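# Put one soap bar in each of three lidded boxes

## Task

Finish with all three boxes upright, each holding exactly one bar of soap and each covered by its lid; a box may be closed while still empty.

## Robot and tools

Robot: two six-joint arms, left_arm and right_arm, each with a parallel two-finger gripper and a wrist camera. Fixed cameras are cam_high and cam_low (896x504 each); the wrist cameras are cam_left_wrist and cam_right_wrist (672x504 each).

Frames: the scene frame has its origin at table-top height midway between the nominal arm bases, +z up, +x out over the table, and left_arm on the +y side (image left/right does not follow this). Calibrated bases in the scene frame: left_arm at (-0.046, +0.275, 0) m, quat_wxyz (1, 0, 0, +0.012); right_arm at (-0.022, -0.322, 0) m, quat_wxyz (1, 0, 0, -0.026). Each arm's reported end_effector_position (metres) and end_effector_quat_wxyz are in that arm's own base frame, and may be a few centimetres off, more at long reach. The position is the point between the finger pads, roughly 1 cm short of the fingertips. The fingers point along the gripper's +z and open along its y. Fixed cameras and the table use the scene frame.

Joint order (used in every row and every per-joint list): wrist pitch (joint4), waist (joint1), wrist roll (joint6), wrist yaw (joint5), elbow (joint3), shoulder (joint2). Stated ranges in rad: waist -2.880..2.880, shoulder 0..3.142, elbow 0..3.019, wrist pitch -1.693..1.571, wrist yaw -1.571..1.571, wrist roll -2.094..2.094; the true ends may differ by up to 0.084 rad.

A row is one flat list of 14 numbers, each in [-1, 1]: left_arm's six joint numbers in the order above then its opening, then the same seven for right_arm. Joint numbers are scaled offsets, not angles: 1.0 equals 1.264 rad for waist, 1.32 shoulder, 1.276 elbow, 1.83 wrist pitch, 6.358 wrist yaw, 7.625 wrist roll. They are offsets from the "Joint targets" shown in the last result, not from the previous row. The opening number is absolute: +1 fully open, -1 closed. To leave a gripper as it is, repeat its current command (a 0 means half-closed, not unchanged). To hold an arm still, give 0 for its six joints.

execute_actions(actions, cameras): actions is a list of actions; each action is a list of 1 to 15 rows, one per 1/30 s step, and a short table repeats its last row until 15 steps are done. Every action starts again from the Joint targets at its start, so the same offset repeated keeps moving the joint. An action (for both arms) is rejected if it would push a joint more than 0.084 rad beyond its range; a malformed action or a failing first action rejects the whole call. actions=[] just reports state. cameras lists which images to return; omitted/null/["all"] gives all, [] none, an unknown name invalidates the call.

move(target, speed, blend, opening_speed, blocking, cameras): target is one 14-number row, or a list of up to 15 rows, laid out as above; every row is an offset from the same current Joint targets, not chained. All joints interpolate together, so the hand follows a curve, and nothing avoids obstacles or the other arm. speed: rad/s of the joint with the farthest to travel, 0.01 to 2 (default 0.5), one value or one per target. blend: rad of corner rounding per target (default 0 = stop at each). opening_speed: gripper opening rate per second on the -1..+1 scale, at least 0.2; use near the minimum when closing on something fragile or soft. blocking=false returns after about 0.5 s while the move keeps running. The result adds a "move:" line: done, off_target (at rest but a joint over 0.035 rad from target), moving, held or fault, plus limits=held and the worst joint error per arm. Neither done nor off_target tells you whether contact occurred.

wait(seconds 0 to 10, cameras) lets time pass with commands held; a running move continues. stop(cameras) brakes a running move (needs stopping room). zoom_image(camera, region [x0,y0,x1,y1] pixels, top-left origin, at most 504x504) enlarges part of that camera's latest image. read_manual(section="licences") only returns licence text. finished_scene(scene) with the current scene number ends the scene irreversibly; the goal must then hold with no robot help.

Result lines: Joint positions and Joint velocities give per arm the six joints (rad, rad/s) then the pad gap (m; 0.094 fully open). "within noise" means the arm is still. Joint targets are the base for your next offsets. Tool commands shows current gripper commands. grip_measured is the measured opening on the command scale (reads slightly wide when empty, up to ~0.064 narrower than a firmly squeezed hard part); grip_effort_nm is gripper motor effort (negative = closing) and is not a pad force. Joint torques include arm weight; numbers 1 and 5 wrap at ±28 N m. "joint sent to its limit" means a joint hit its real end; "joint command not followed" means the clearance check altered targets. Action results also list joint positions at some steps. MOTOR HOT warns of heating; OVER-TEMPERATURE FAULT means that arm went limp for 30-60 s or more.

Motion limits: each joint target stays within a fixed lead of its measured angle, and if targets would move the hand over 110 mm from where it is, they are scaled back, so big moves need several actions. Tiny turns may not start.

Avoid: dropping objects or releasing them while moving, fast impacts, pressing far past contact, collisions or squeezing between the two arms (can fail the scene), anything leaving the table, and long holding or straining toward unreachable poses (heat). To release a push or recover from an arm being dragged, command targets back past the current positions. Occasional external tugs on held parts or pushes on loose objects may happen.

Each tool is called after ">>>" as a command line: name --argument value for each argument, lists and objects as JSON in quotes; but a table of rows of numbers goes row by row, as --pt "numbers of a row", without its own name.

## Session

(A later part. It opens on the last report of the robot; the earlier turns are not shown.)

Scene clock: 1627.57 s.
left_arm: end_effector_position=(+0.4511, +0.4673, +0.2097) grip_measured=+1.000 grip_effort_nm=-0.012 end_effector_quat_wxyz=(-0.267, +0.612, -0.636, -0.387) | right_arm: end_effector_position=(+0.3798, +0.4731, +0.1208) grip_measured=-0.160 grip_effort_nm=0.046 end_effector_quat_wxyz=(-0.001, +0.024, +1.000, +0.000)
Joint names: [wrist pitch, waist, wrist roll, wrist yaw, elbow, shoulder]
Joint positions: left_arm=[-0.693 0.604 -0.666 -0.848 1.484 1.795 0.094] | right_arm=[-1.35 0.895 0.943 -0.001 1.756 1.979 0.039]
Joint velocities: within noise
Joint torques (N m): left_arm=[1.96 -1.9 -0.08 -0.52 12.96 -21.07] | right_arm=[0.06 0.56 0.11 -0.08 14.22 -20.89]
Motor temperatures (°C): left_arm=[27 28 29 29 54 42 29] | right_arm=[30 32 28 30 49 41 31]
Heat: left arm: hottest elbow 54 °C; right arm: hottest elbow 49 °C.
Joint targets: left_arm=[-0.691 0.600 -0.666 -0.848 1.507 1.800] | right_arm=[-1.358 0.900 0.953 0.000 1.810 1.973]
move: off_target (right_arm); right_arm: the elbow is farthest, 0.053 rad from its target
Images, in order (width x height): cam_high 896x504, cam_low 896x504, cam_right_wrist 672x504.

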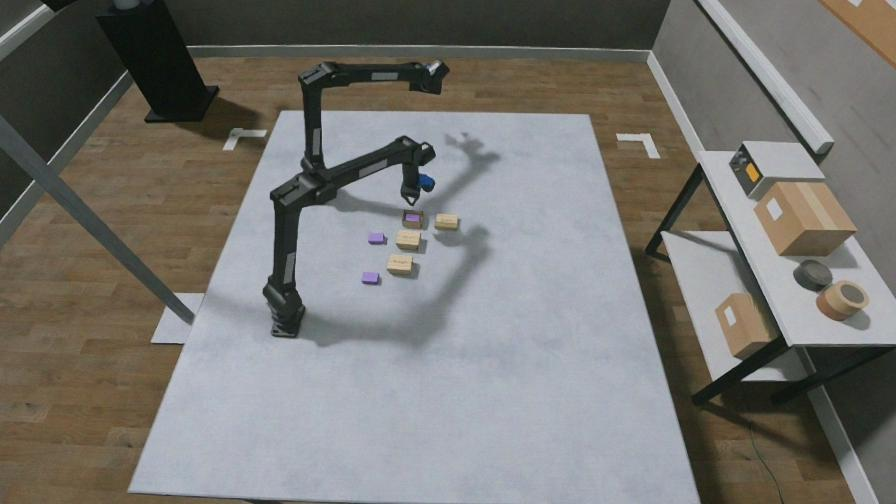

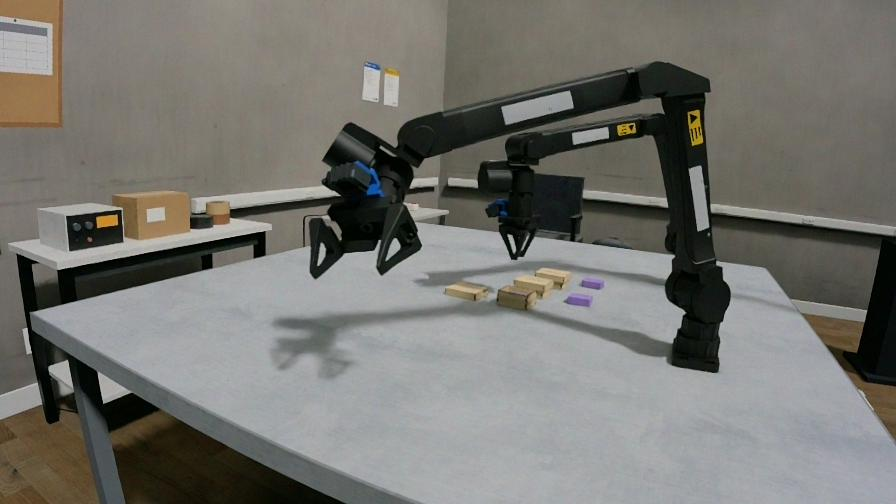

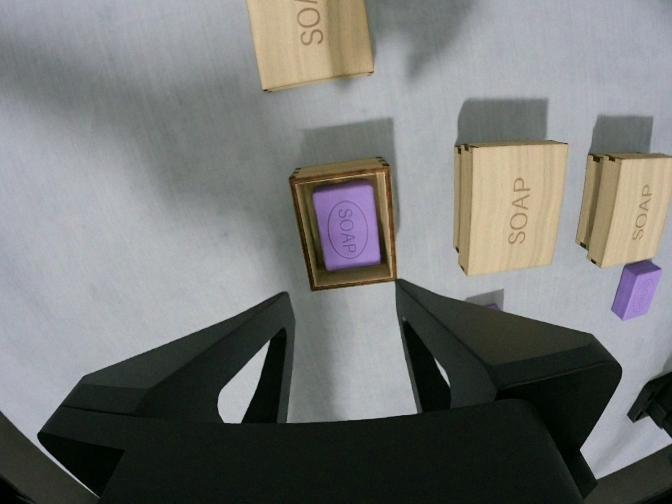

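>>> move --pt "0 0 0 0 0 0 1 -0.0721 -0.1297 -0.02125 0 0.3213 0.2326 0.75" --pt "0 0 0 0 0 0 1 -0.0153 -0.1258 -0.0203 0 0.2226 0.25 0.75" --speed '[0.5,0.25]' --cameras '["cam_right_wrist"]'

Scene clock: 1650.47 s.
left_arm: end_effector_position=(+0.4511, +0.4673, +0.2097) grip_measured=+1.000 grip_effort_nm=-0.007 end_effector_quat_wxyz=(-0.267, +0.612, -0.636, -0.387) | right_arm: end_effector_position=(+0.5174, +0.4677, +0.0657) grip_measured=+0.748 grip_effort_nm=0.037 end_effector_quat_wxyz=(+0.003, +0.036, +0.999, +0.003)
Joint names: [wrist pitch, waist, wrist roll, wrist yaw, elbow, shoulder]
Joint positions: left_arm=[-0.693 0.604 -0.666 -0.848 1.484 1.795 0.094] | right_arm=[-1.394 0.735 0.807 -0.001 2.107 2.275 0.082]
Joint velocities: within noise
Joint torques (N m): left_arm=[1.96 -1.96 -0.08 -0.53 12.93 -21.07] | right_arm=[0.94 0.62 -0.08 -0.09 8.62 -21.3]
Motor temperatures (°C): left_arm=[27 28 29 29 54 42 29] | right_arm=[30 32 28 30 53 40 31]
Heat: left arm: hottest elbow 54 °C; right arm: hottest elbow 53 °C.
Joint targets: left_arm=[-0.691 0.600 -0.666 -0.848 1.507 1.800] | right_arm=[-1.386 0.741 0.798 0.000 2.094 2.303]
move: done
Images, in order (width x height): cam_right_wrist 672x504.

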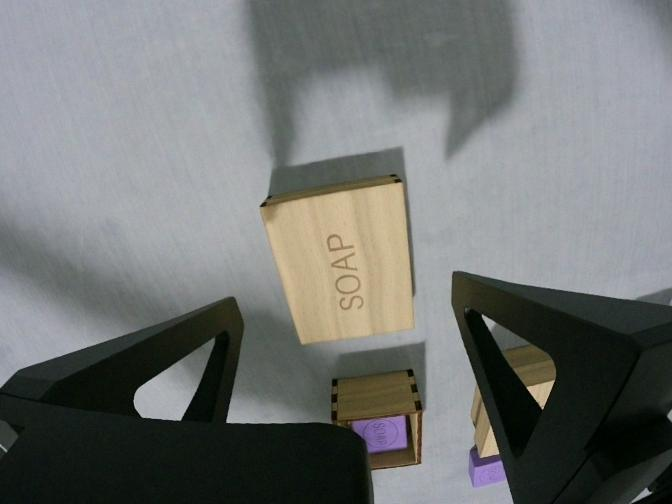

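>>> move --target '[0,0,0,0,0,0,1,0.0628,0.003,0.0006,0,-0.0611,0.0265,0.75]' --speed 0.06 --cameras '["cam_right_wrist"]'

>>> move --target '[0,0,0,0,0,0,1,0,0,0,0,0,0,0.15]' --opening_speed 0.4 --cameras '["cam_right_wrist"]'

Scene clock: 1663.00 s.
left_arm: end_effector_position=(+0.4511, +0.4673, +0.2097) grip_measured=+1.000 grip_effort_nm=-0.017 end_effector_quat_wxyz=(-0.267, +0.612, -0.636, -0.387) | right_arm: end_effector_position=(+0.5170, +0.4688, +0.0175) grip_measured=+0.748 grip_effort_nm=0.032 end_effector_quat_wxyz=(+0.006, +0.035, +0.999, +0.007)
Joint names: [wrist pitch, waist, wrist roll, wrist yaw, elbow, shoulder]
Joint positions: left_arm=[-0.693 0.604 -0.666 -0.848 1.484 1.795 0.094] | right_arm=[-1.28 0.737 0.807 -0.001 2.031 2.304 0.082]
Joint velocities: within noise
Joint torques (N m): left_arm=[1.96 -1.9 -0.08 -0.53 12.93 -21.01] | right_arm=[0.81 0.91 -0.03 -0.09 8.23 -21.01]
Motor temperatures (°C): left_arm=[27 28 29 29 54 42 29] | right_arm=[30 32 28 30 51 41 30]
Heat: left arm: hottest elbow 54 °C; right arm: hottest elbow 51 °C.
Joint targets: left_arm=[-0.691 0.600 -0.666 -0.848 1.507 1.800] | right_arm=[-1.271 0.745 0.803 0.000 2.016 2.338]
move: done
Images, in order (width x height): cam_right_wrist 672x504.

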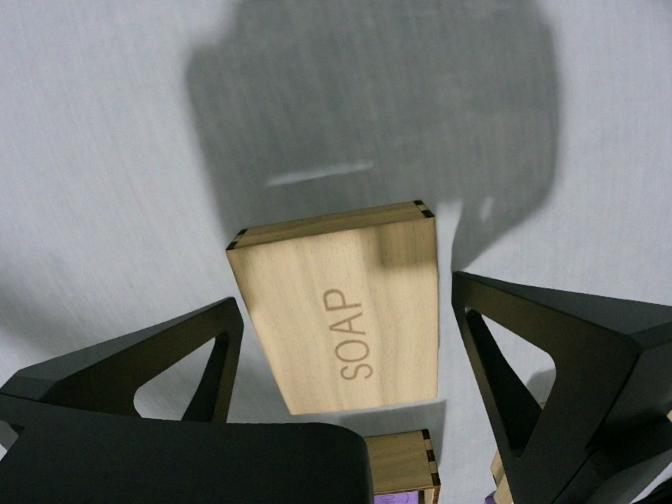

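Scene clock: 1664.70 s.
left_arm: end_effector_position=(+0.4511, +0.4673, +0.2097) grip_measured=+1.000 grip_effort_nm=-0.012 end_effector_quat_wxyz=(-0.267, +0.612, -0.636, -0.387) | right_arm: end_effector_position=(+0.5171, +0.4689, +0.0175) grip_measured=+0.356 grip_effort_nm=-1.062 end_effector_quat_wxyz=(+0.006, +0.035, +0.999, +0.007)
Joint names: [wrist pitch, waist, wrist roll, wrist yaw, elbow, shoulder]
Joint positions: left_arm=[-0.693 0.604 -0.666 -0.848 1.484 1.795 0.094] | right_arm=[-1.279 0.737 0.807 -0.001 2.031 2.304 0.064]
Joint velocities: within noise
Joint torques (N m): left_arm=[1.99 -1.9 -0.08 -0.53 12.94 -21.01] | right_arm=[0.73 0.85 -0.03 -0.09 8.21 -21.01]
Motor temperatures (°C): left_arm=[27 28 29 29 54 42 29] | right_arm=[30 32 28 30 51 41 31]
Heat: left arm: hottest elbow 54 °C; right arm: hottest elbow 51 °C.
Joint targets: left_arm=[-0.691 0.600 -0.666 -0.848 1.507 1.800] | right_arm=[-1.270 0.745 0.803 0.000 2.016 2.338]
move: done
Images, in order (width x height): cam_right_wrist 672x504.

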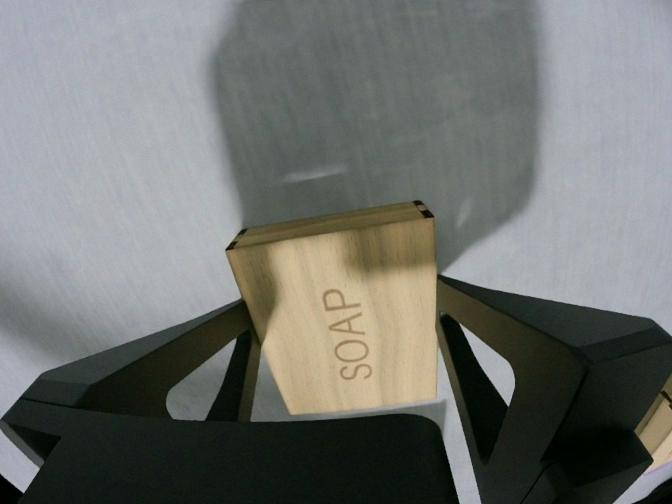

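>>> move --pt "0 0 0 0 0 0 1 -0.1202 0 0 0 0.1599 -0.0439 0.15" --pt "0 0 0 0 0 0 1 0.0148 0.1191 0.0192 0 -0.2516 -0.2455 0.15" --speed '[0.25,0.3]' --cameras '["cam_low","cam_right_wrist"]'

>>> zoom_image --camera "cam_low" --region '[480, 255, 560, 315]'

Scene clock: 1703.87 s.
left_arm: end_effector_position=(+0.4511, +0.4673, +0.2097) grip_measured=+1.000 grip_effort_nm=-0.012 end_effector_quat_wxyz=(-0.267, +0.612, -0.636, -0.387) | right_arm: end_effector_position=(+0.3852, +0.4765, +0.0729) grip_measured=+0.355 grip_effort_nm=-1.077 end_effector_quat_wxyz=(-0.001, +0.023, +1.000, -0.001)
Joint names: [wrist pitch, waist, wrist roll, wrist yaw, elbow, shoulder]
Joint positions: left_arm=[-0.693 0.604 -0.666 -0.848 1.484 1.795 0.094] | right_arm=[-1.252 0.891 0.937 -0.001 1.71 2.032 0.064]
Joint velocities: within noise
Joint torques (N m): left_arm=[1.98 -1.9 -0.08 -0.52 12.94 -21.01] | right_arm=[0.7 0.5 0.11 -0.09 8.12 -21.66]
Motor temperatures (°C): left_arm=[27 28 29 29 54 42 29] | right_arm=[30 32 28 30 48 43 32]
Heat: left arm: hottest elbow 54 °C; right arm: hottest elbow 48 °C.
Joint targets: left_arm=[-0.691 0.600 -0.666 -0.848 1.507 1.800] | right_arm=[-1.243 0.896 0.949 0.000 1.695 2.014]
move: done
Images, in order (width x height): cam_low 896x504, cam_right_wrist 672x504.

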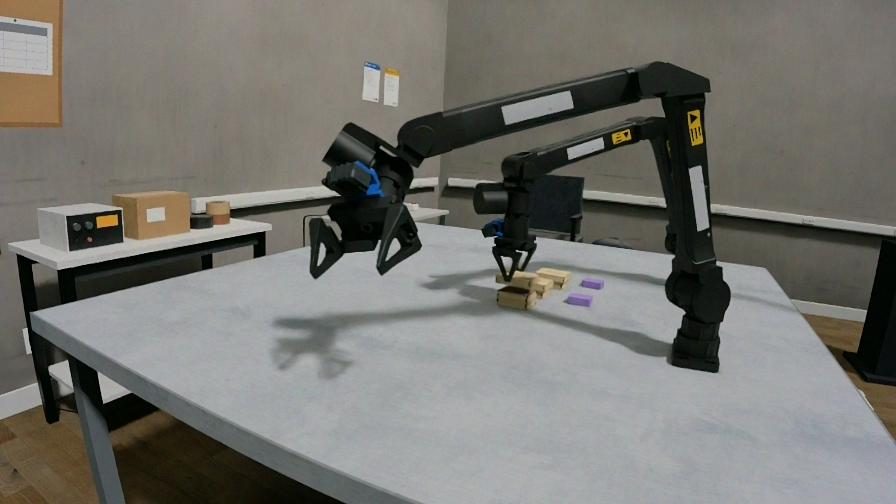

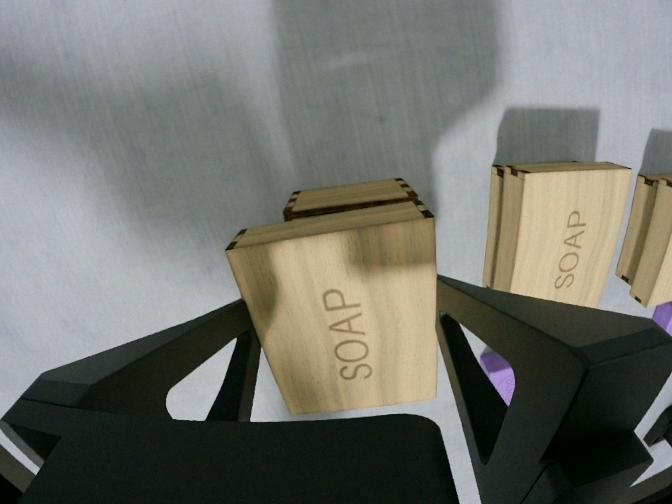

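Scaled by 6.300 from the camera's 896x504 image, which has a finer 1280x720 frame.

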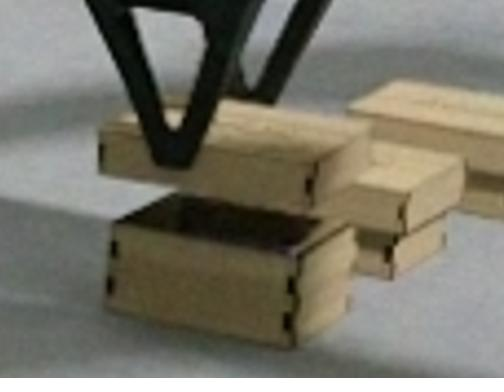

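>>> move --target '[0,0,0,0,0,0,1,0.0235,0,0,0,-0.0212,0.0386,0.15]' --speed 0.06 --cameras '["cam_low","cam_right_wrist","cam_high"]'

>>> zoom_image --camera "cam_low" --region '[480, 255, 560, 315]'

>>> zoom_image --camera "cam_right_wrist" --region '[210, 160, 460, 280]'

>>> zoom_image --camera "cam_high" --region '[380, 185, 440, 235]'

Scene clock: 1726.50 s.
left_arm: end_effector_position=(+0.4511, +0.4673, +0.2097) grip_measured=+1.000 grip_effort_nm=-0.007 end_effector_quat_wxyz=(-0.267, +0.612, -0.636, -0.387) | right_arm: end_effector_position=(+0.3852, +0.4766, +0.0612) grip_measured=+0.355 grip_effort_nm=-1.077 end_effector_quat_wxyz=(+0.002, +0.023, +1.000, +0.004)
Joint names: [wrist pitch, waist, wrist roll, wrist yaw, elbow, shoulder]
Joint positions: left_arm=[-0.693 0.604 -0.666 -0.848 1.484 1.795 0.094] | right_arm=[-1.209 0.891 0.938 -0.001 1.682 2.035 0.064]
Joint velocities: within noise
Joint torques (N m): left_arm=[1.98 -1.9 -0.08 -0.53 12.94 -21.07] | right_arm=[0.61 0.5 0.11 -0.08 7.92 -17.26]
Motor temperatures (°C): left_arm=[27 28 29 29 54 42 29] | right_arm=[30 32 28 30 46 43 32]
Heat: left arm: hottest elbow 54 °C; right arm: hottest elbow 46 °C.
Joint targets: left_arm=[-0.691 0.600 -0.666 -0.848 1.507 1.800] | right_arm=[-1.201 0.896 0.949 0.000 1.668 2.065]
move: done
Images, in order (width x height): cam_high 896x504, cam_low 896x504, cam_right_wrist 672x504.

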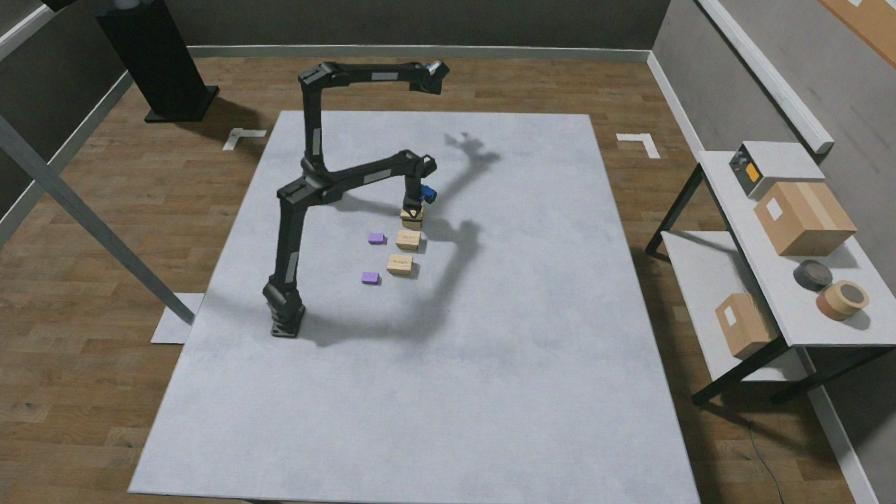

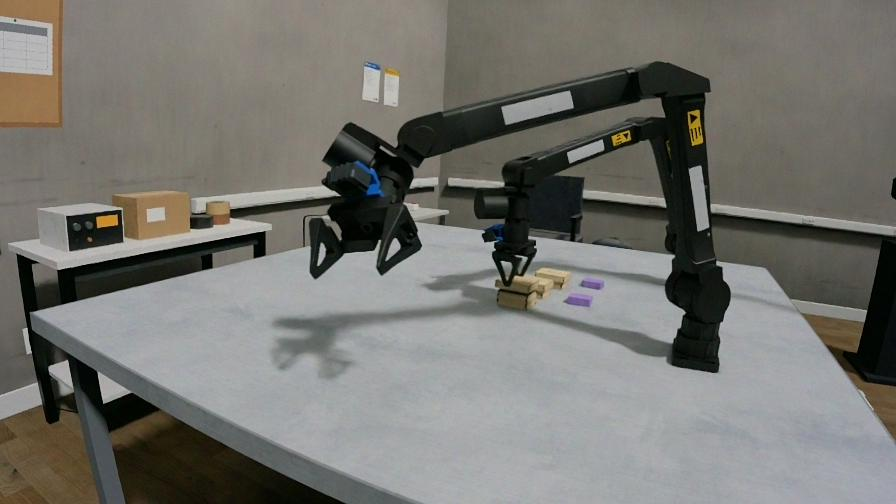

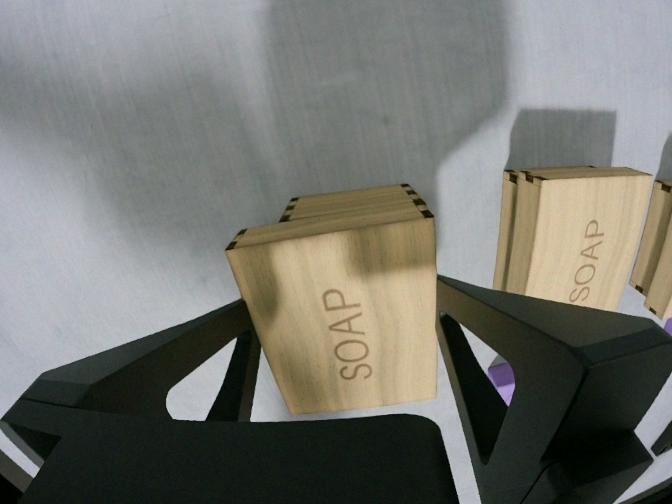

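Scaled by 6.300 from the camera's 896x504 image, which has a finer 1280x720 frame.

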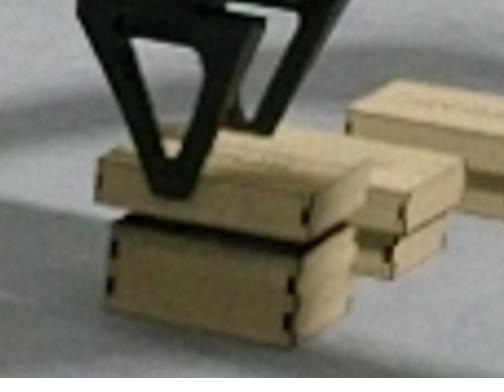

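Scaled by 2.016 from the camera's 672x504 image, which has a finer 960x720 frame.

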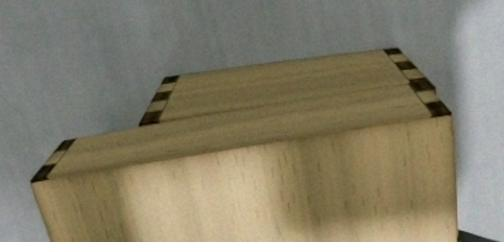

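Scaled by 8.400 from the camera's 896x504 image, which has a finer 1280x720 frame.

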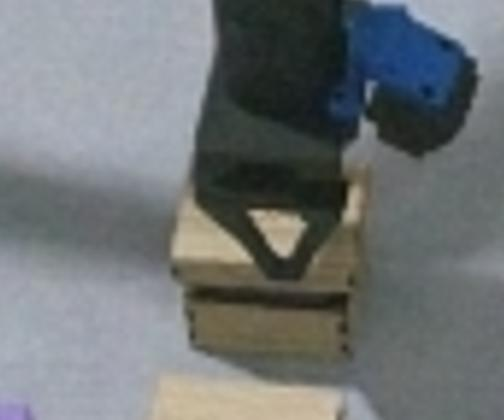

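>>> move --target '[0,0,0,0,0,0,1,0,-0.0146,-0.0036,0,-0.0078,0,0.15]' --speed 0.06 --cameras '["cam_low","cam_right_wrist","cam_high"]'

>>> zoom_image --camera "cam_low" --region '[480, 255, 560, 315]'

>>> zoom_image --camera "cam_right_wrist" --region '[210, 160, 460, 280]'

>>> zoom_image --camera "cam_high" --region '[380, 185, 440, 235]'

Scene clock: 1823.60 s.
left_arm: end_effector_position=(+0.4511, +0.4673, +0.2097) grip_measured=+1.000 grip_effort_nm=-0.022 end_effector_quat_wxyz=(-0.267, +0.612, -0.636, -0.387) | right_arm: end_effector_position=(+0.3864, +0.4709, +0.0576) grip_measured=+0.355 grip_effort_nm=-1.077 end_effector_quat_wxyz=(+0.000, +0.025, +1.000, +0.000)
Joint names: [wrist pitch, waist, wrist roll, wrist yaw, elbow, shoulder]
Joint positions: left_arm=[-0.693 0.604 -0.666 -0.848 1.484 1.795 0.094] | right_arm=[-1.209 0.884 0.933 -0.001 1.673 2.035 0.064]
Joint velocities: within noise
Joint torques (N m): left_arm=[1.98 -1.9 -0.08 -0.53 12.94 -21.01] | right_arm=[0.68 -0.26 -0.07 -0.08 7.97 -17.73]
Motor temperatures (°C): left_arm=[27 28 29 29 55 42 29] | right_arm=[30 32 28 30 45 37 33]
Heat: left arm: hottest elbow 55 °C; right arm: hottest elbow 45 °C.
Joint targets: left_arm=[-0.691 0.600 -0.666 -0.848 1.507 1.800] | right_arm=[-1.200 0.877 0.921 0.000 1.658 2.065]
move: done
Images, in order (width x height): cam_high 896x504, cam_low 896x504, cam_right_wrist 672x504.

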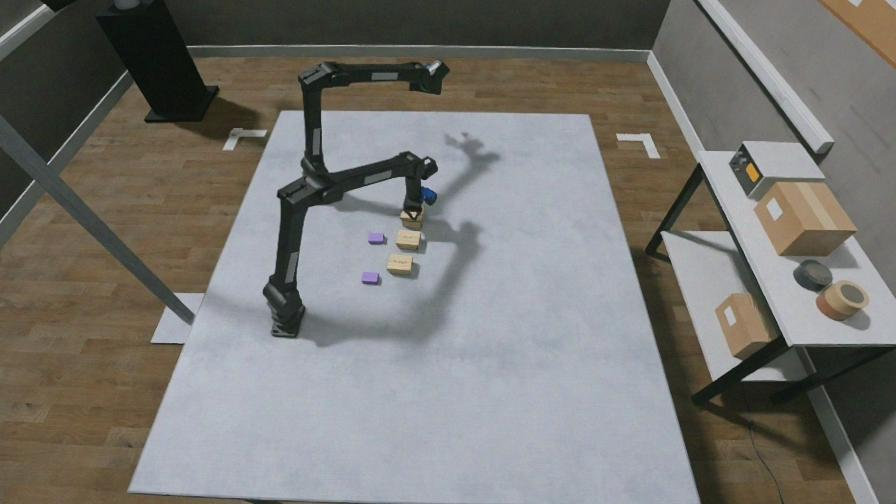

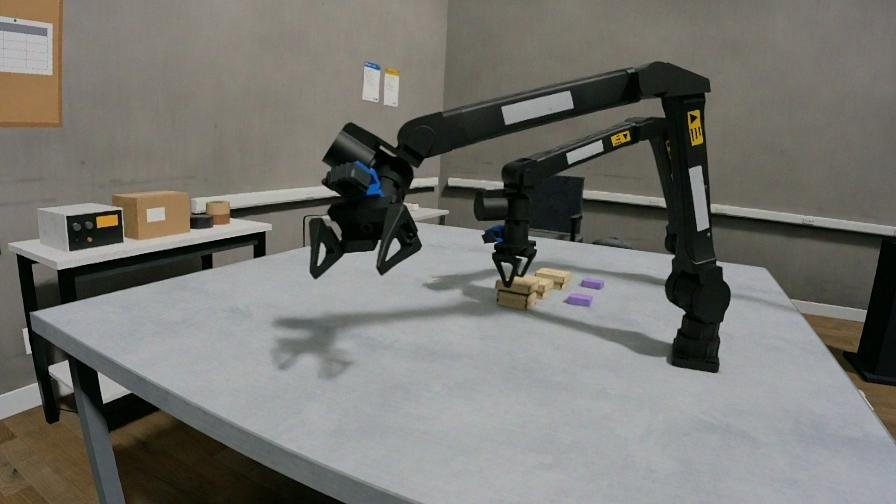

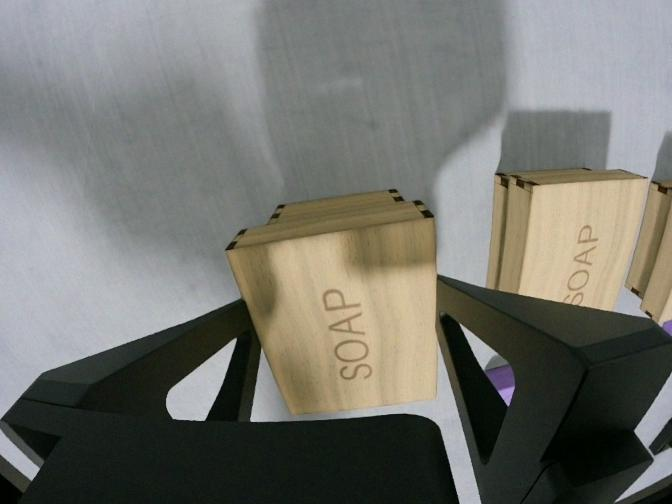

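Scaled by 6.300 from the camera's 896x504 image, which has a finer 1280x720 frame.

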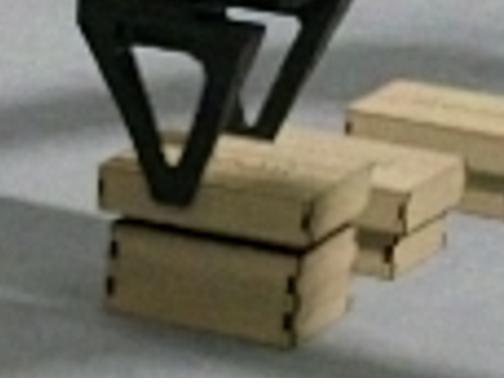

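Scaled by 2.016 from the camera's 672x504 image, which has a finer 960x720 frame.

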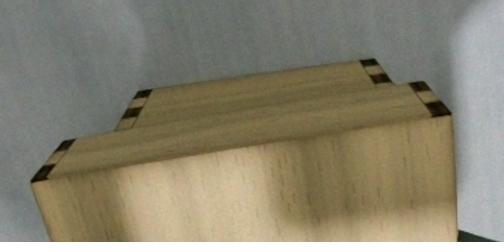

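Scaled by 8.400 from the camera's 896x504 image, which has a finer 1280x720 frame.

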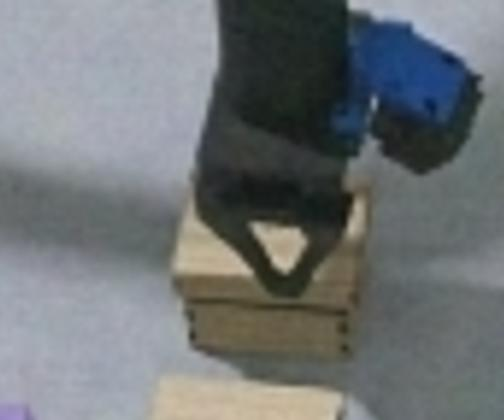

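>>> move --target '[0,0,0,0,0,0,1,0.0087,0,0,0,-0.0047,0.0061,0.15]' --speed 0.04 --cameras '["cam_low","cam_right_wrist","cam_high"]'

>>> zoom_image --camera "cam_low" --region '[480, 255, 560, 315]'

>>> zoom_image --camera "cam_high" --region '[380, 185, 440, 235]'

Scene clock: 1843.27 s.
left_arm: end_effector_position=(+0.4511, +0.4673, +0.2097) grip_measured=+1.000 grip_effort_nm=-0.012 end_effector_quat_wxyz=(-0.267, +0.612, -0.636, -0.387) | right_arm: end_effector_position=(+0.3870, +0.4717, +0.0517) grip_measured=+0.355 grip_effort_nm=-1.077 end_effector_quat_wxyz=(+0.000, +0.024, +1.000, +0.001)
Joint names: [wrist pitch, waist, wrist roll, wrist yaw, elbow, shoulder]
Joint positions: left_arm=[-0.693 0.604 -0.666 -0.848 1.484 1.795 0.094] | right_arm=[-1.194 0.884 0.933 -0.001 1.667 2.042 0.064]
Joint velocities: within noise
Joint torques (N m): left_arm=[1.99 -1.96 -0.08 -0.53 12.94 -21.07] | right_arm=[0.76 -0.56 -0.09 -0.08 7.83 -17.44]
Motor temperatures (°C): left_arm=[27 28 29 29 55 42 29] | right_arm=[30 32 28 30 46 37 33]
Heat: left arm: hottest elbow 55 °C; right arm: hottest elbow 46 °C.
Joint targets: left_arm=[-0.691 0.600 -0.666 -0.848 1.507 1.800] | right_arm=[-1.185 0.877 0.921 0.000 1.652 2.073]
move: done
Images, in order (width x height): cam_high 896x504, cam_low 896x504, cam_right_wrist 672x504.

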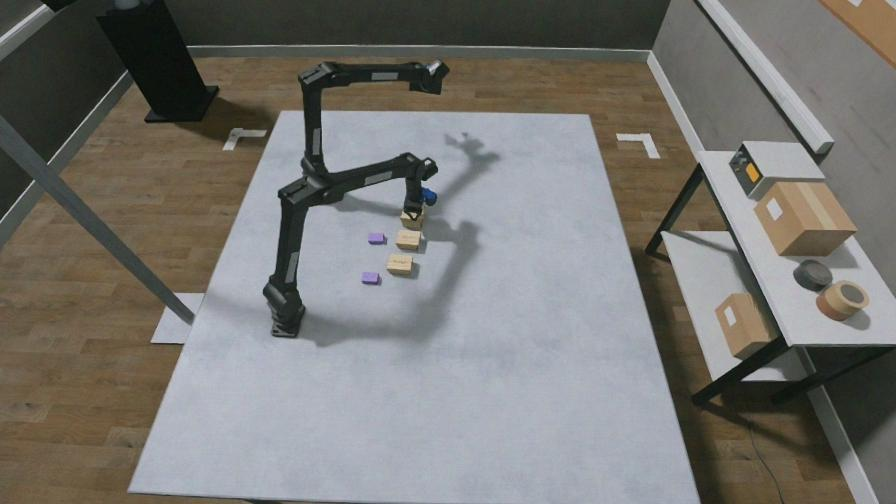

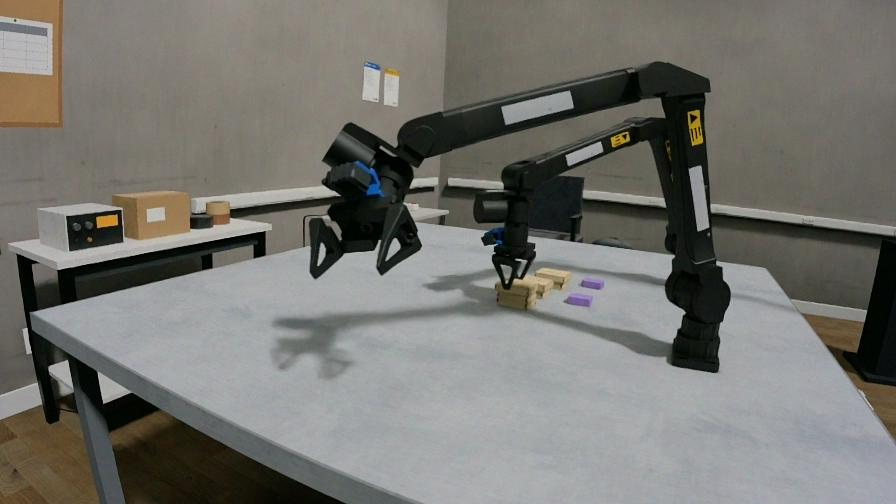

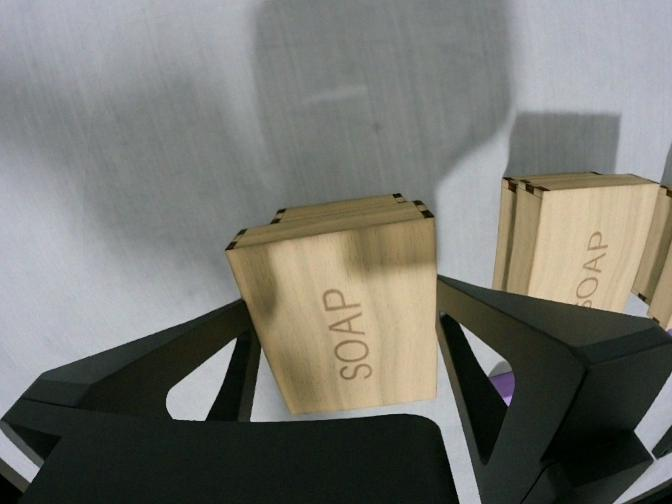

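Scaled by 6.300 from the camera's 896x504 image, which has a finer 1280x720 frame.

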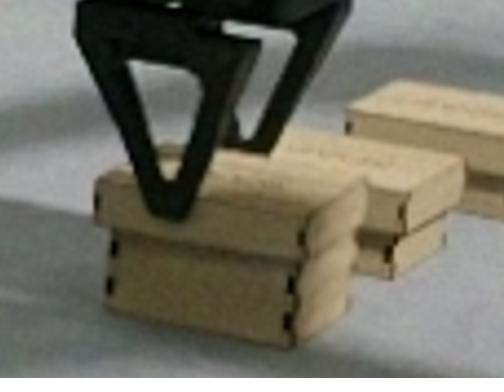

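Scaled by 8.400 from the camera's 896x504 image, which has a finer 1280x720 frame.

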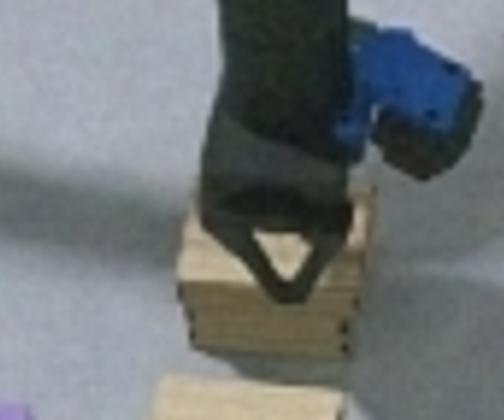

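>>> move --target '[0,0,0,0,0,0,1,0.006,0,0,0,-0.006,0.01,0.15]' --speed 0.04 --cameras '["cam_low"]'

>>> zoom_image --camera "cam_low" --region '[480, 255, 560, 315]'

>>> move --target '[0,0,0,0,0,0,1,0.006,0,0,0,-0.008,0.01,0.15]' --speed 0.04 --cameras '["cam_low","cam_right_wrist","cam_high"]'

>>> zoom_image --camera "cam_low" --region '[480, 255, 560, 315]'

Scene clock: 1858.90 s.
left_arm: end_effector_position=(+0.4511, +0.4673, +0.2097) grip_measured=+1.000 grip_effort_nm=-0.017 end_effector_quat_wxyz=(-0.267, +0.612, -0.636, -0.387) | right_arm: end_effector_position=(+0.3870, +0.4717, +0.0514) grip_measured=+0.355 grip_effort_nm=-1.072 end_effector_quat_wxyz=(+0.000, +0.024, +1.000, +0.001)
Joint names: [wrist pitch, waist, wrist roll, wrist yaw, elbow, shoulder]
Joint positions: left_arm=[-0.693 0.604 -0.666 -0.848 1.484 1.795 0.094] | right_arm=[-1.193 0.884 0.933 -0.001 1.666 2.042 0.064]
Joint velocities: within noise
Joint torques (N m): left_arm=[1.98 -1.96 -0.08 -0.53 12.93 -21.01] | right_arm=[1.1 -0.5 -0.1 -0.08 7.27 -16.67]
Motor temperatures (°C): left_arm=[27 28 29 29 55 42 29] | right_arm=[30 32 28 30 46 39 33]
Heat: left arm: hottest elbow 55 °C; right arm: hottest elbow 46 °C.
Joint targets: left_arm=[-0.691 0.600 -0.666 -0.848 1.507 1.800] | right_arm=[-1.174 0.877 0.921 0.000 1.644 2.086]
move: off_target (right_arm); right_arm: the shoulder is farthest, 0.045 rad from its target
Images, in order (width x height): cam_low 896x504.

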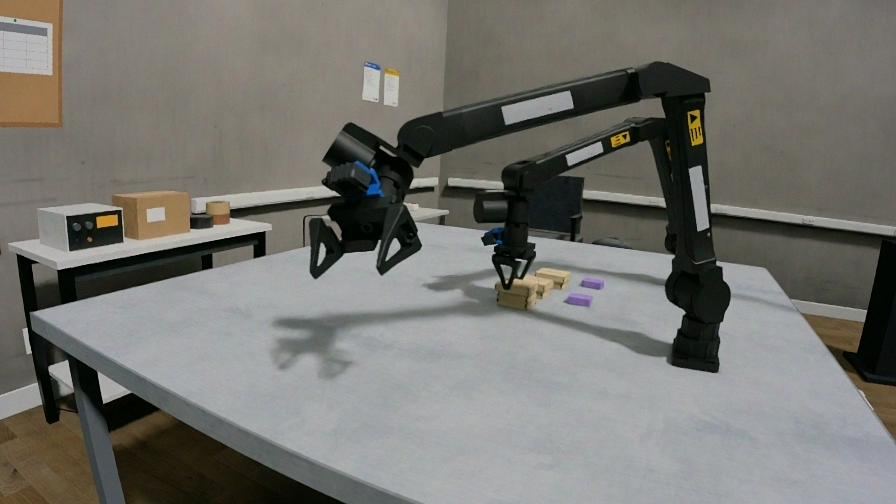

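Scaled by 6.300 from the camera's 896x504 image, which has a finer 1280x720 frame.

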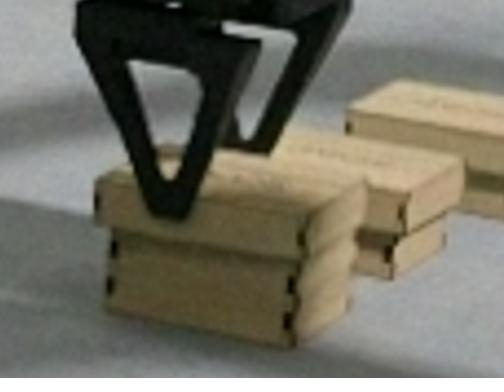

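Scene clock: 1859.60 s.
left_arm: end_effector_position=(+0.4511, +0.4673, +0.2097) grip_measured=+1.000 grip_effort_nm=-0.017 end_effector_quat_wxyz=(-0.267, +0.612, -0.636, -0.387) | right_arm: end_effector_position=(+0.3869, +0.4715, +0.0507) grip_measured=+0.355 grip_effort_nm=-1.077 end_effector_quat_wxyz=(+0.001, +0.024, +1.000, +0.001)
Joint names: [wrist pitch, waist, wrist roll, wrist yaw, elbow, shoulder]
Joint positions: left_arm=[-0.693 0.604 -0.666 -0.848 1.484 1.795 0.094] | right_arm=[-1.191 0.884 0.933 -0.001 1.665 2.042 0.064]
Joint velocities: within noise
Joint torques (N m): left_arm=[1.99 -1.96 -0.08 -0.53 12.96 -21.07] | right_arm=[1.42 -0.56 -0.09 -0.1 6.58 -15.62]
Motor temperatures (°C): left_arm=[27 28 29 29 55 42 29] | right_arm=[30 32 28 30 46 40 33]
Heat: left arm: hottest elbow 55 °C; right arm: hottest elbow 46 °C.
Joint targets: left_arm=[-0.691 0.600 -0.666 -0.848 1.507 1.800] | right_arm=[-1.163 0.877 0.921 0.000 1.634 2.100]
move: off_target (right_arm); right_arm: the shoulder is farthest, 0.058 rad from its target
Images, in order (width x height): cam_high 896x504, cam_low 896x504, cam_right_wrist 672x504.

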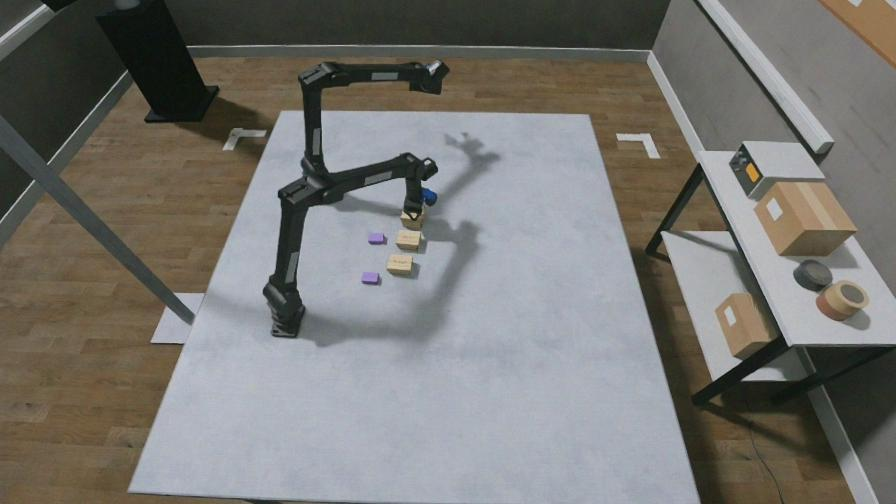

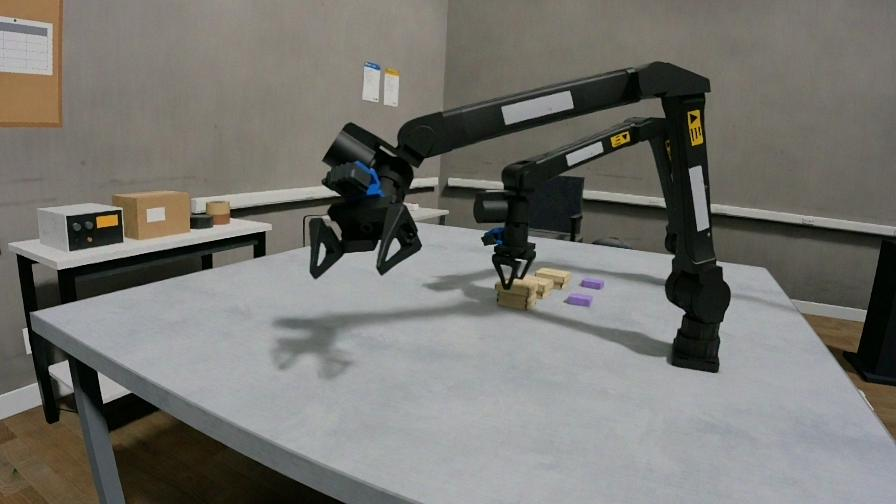

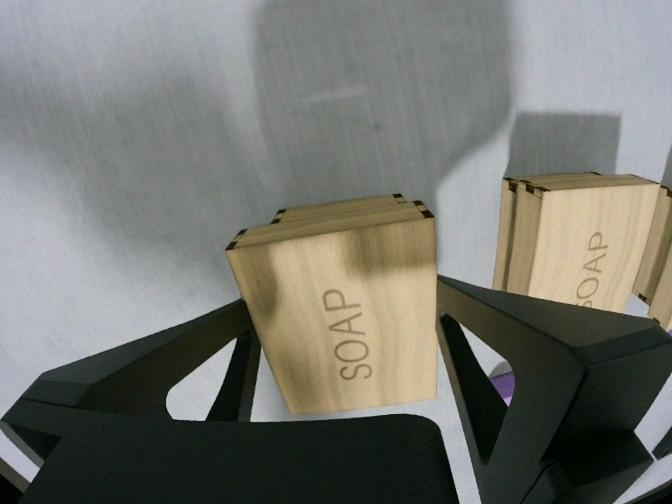

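Scaled by 6.300 from the camera's 896x504 image, which has a finer 1280x720 frame.

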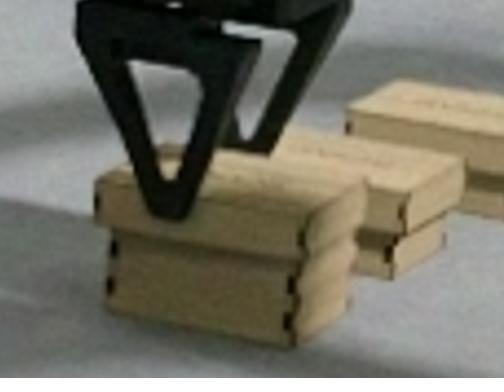

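>>> move --pt "0 0 0 0 0 0 1 -0.0148 0 0 0 0.0086 -0.053 0.15" --pt "0 0 0 0 0 0 1 -0.0109 0 0 0 0.0071 -0.0265 0.15" --pt "0 0 0 0 0 0 1 -0.0038 0 0 0 -0.0031 -0.0114 0.15" --speed 0.04 --cameras '["cam_low","cam_right_wrist","cam_high"]'

>>> zoom_image --camera "cam_low" --region '[480, 255, 560, 315]'

>>> zoom_image --camera "cam_right_wrist" --region '[210, 160, 460, 280]'

>>> zoom_image --camera "cam_high" --region '[380, 185, 440, 235]'

Scene clock: 1902.33 s.
left_arm: end_effector_position=(+0.4511, +0.4673, +0.2097) grip_measured=+1.000 grip_effort_nm=-0.012 end_effector_quat_wxyz=(-0.267, +0.612, -0.636, -0.387) | right_arm: end_effector_position=(+0.3868, +0.4714, +0.0509) grip_measured=+0.355 grip_effort_nm=-1.077 end_effector_quat_wxyz=(+0.001, +0.024, +1.000, +0.002)
Joint names: [wrist pitch, waist, wrist roll, wrist yaw, elbow, shoulder]
Joint positions: left_arm=[-0.693 0.604 -0.666 -0.848 1.484 1.795 0.094] | right_arm=[-1.188 0.884 0.933 -0.001 1.662 2.04 0.064]
Joint velocities: within noise
Joint torques (N m): left_arm=[1.98 -1.9 -0.09 -0.52 12.94 -21.01] | right_arm=[1.07 -0.56 -0.09 -0.1 6.5 -16.67]
Motor temperatures (°C): left_arm=[27 28 29 29 55 42 29] | right_arm=[30 32 28 30 44 40 33]
Heat: left arm: hottest elbow 55 °C; right arm: hottest elbow 44 °C.
Joint targets: left_arm=[-0.691 0.600 -0.666 -0.848 1.507 1.800] | right_arm=[-1.170 0.877 0.921 0.000 1.630 2.084]
move: off_target (right_arm); right_arm: the shoulder is farthest, 0.045 rad from its target
Images, in order (width x height): cam_high 896x504, cam_low 896x504, cam_right_wrist 672x504.

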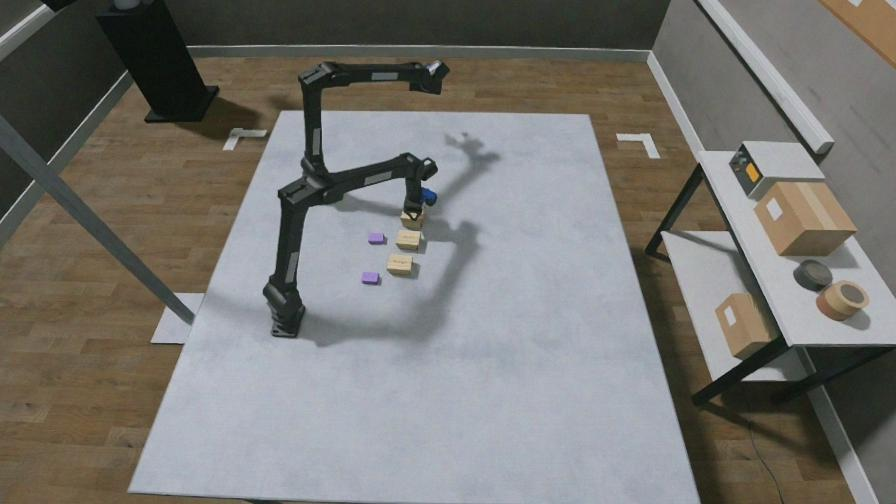

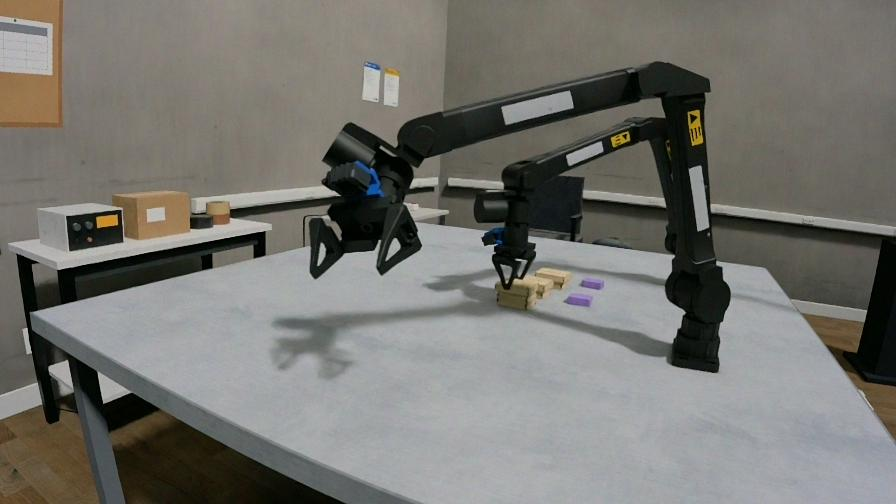

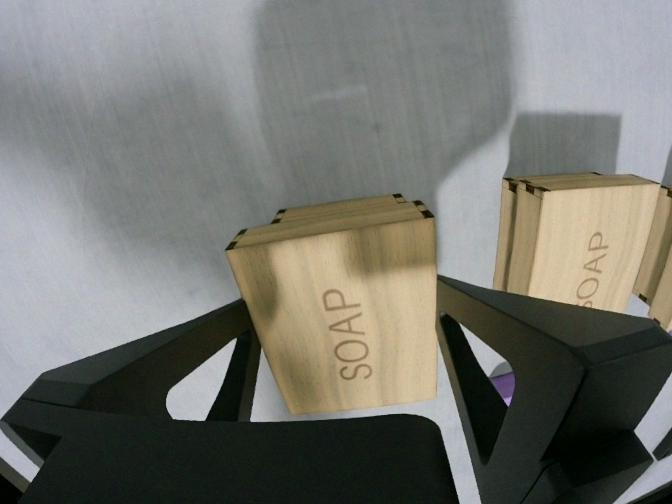

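Scaled by 6.300 from the camera's 896x504 image, which has a finer 1280x720 frame.

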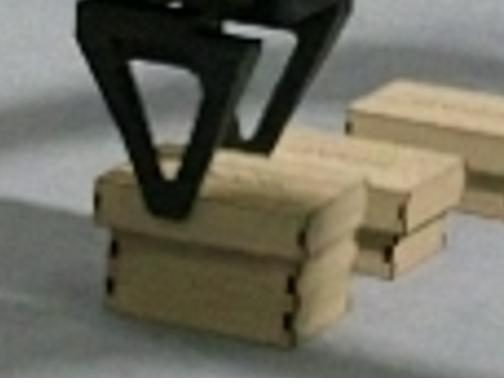

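Scaled by 2.016 from the camera's 672x504 image, which has a finer 960x720 frame.

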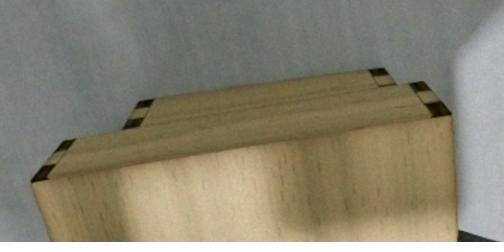

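Scaled by 8.400 from the camera's 896x504 image, which has a finer 1280x720 frame.

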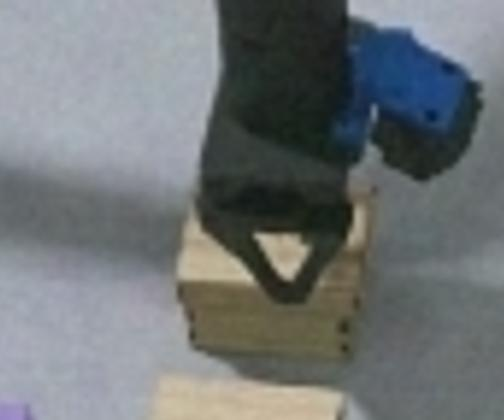

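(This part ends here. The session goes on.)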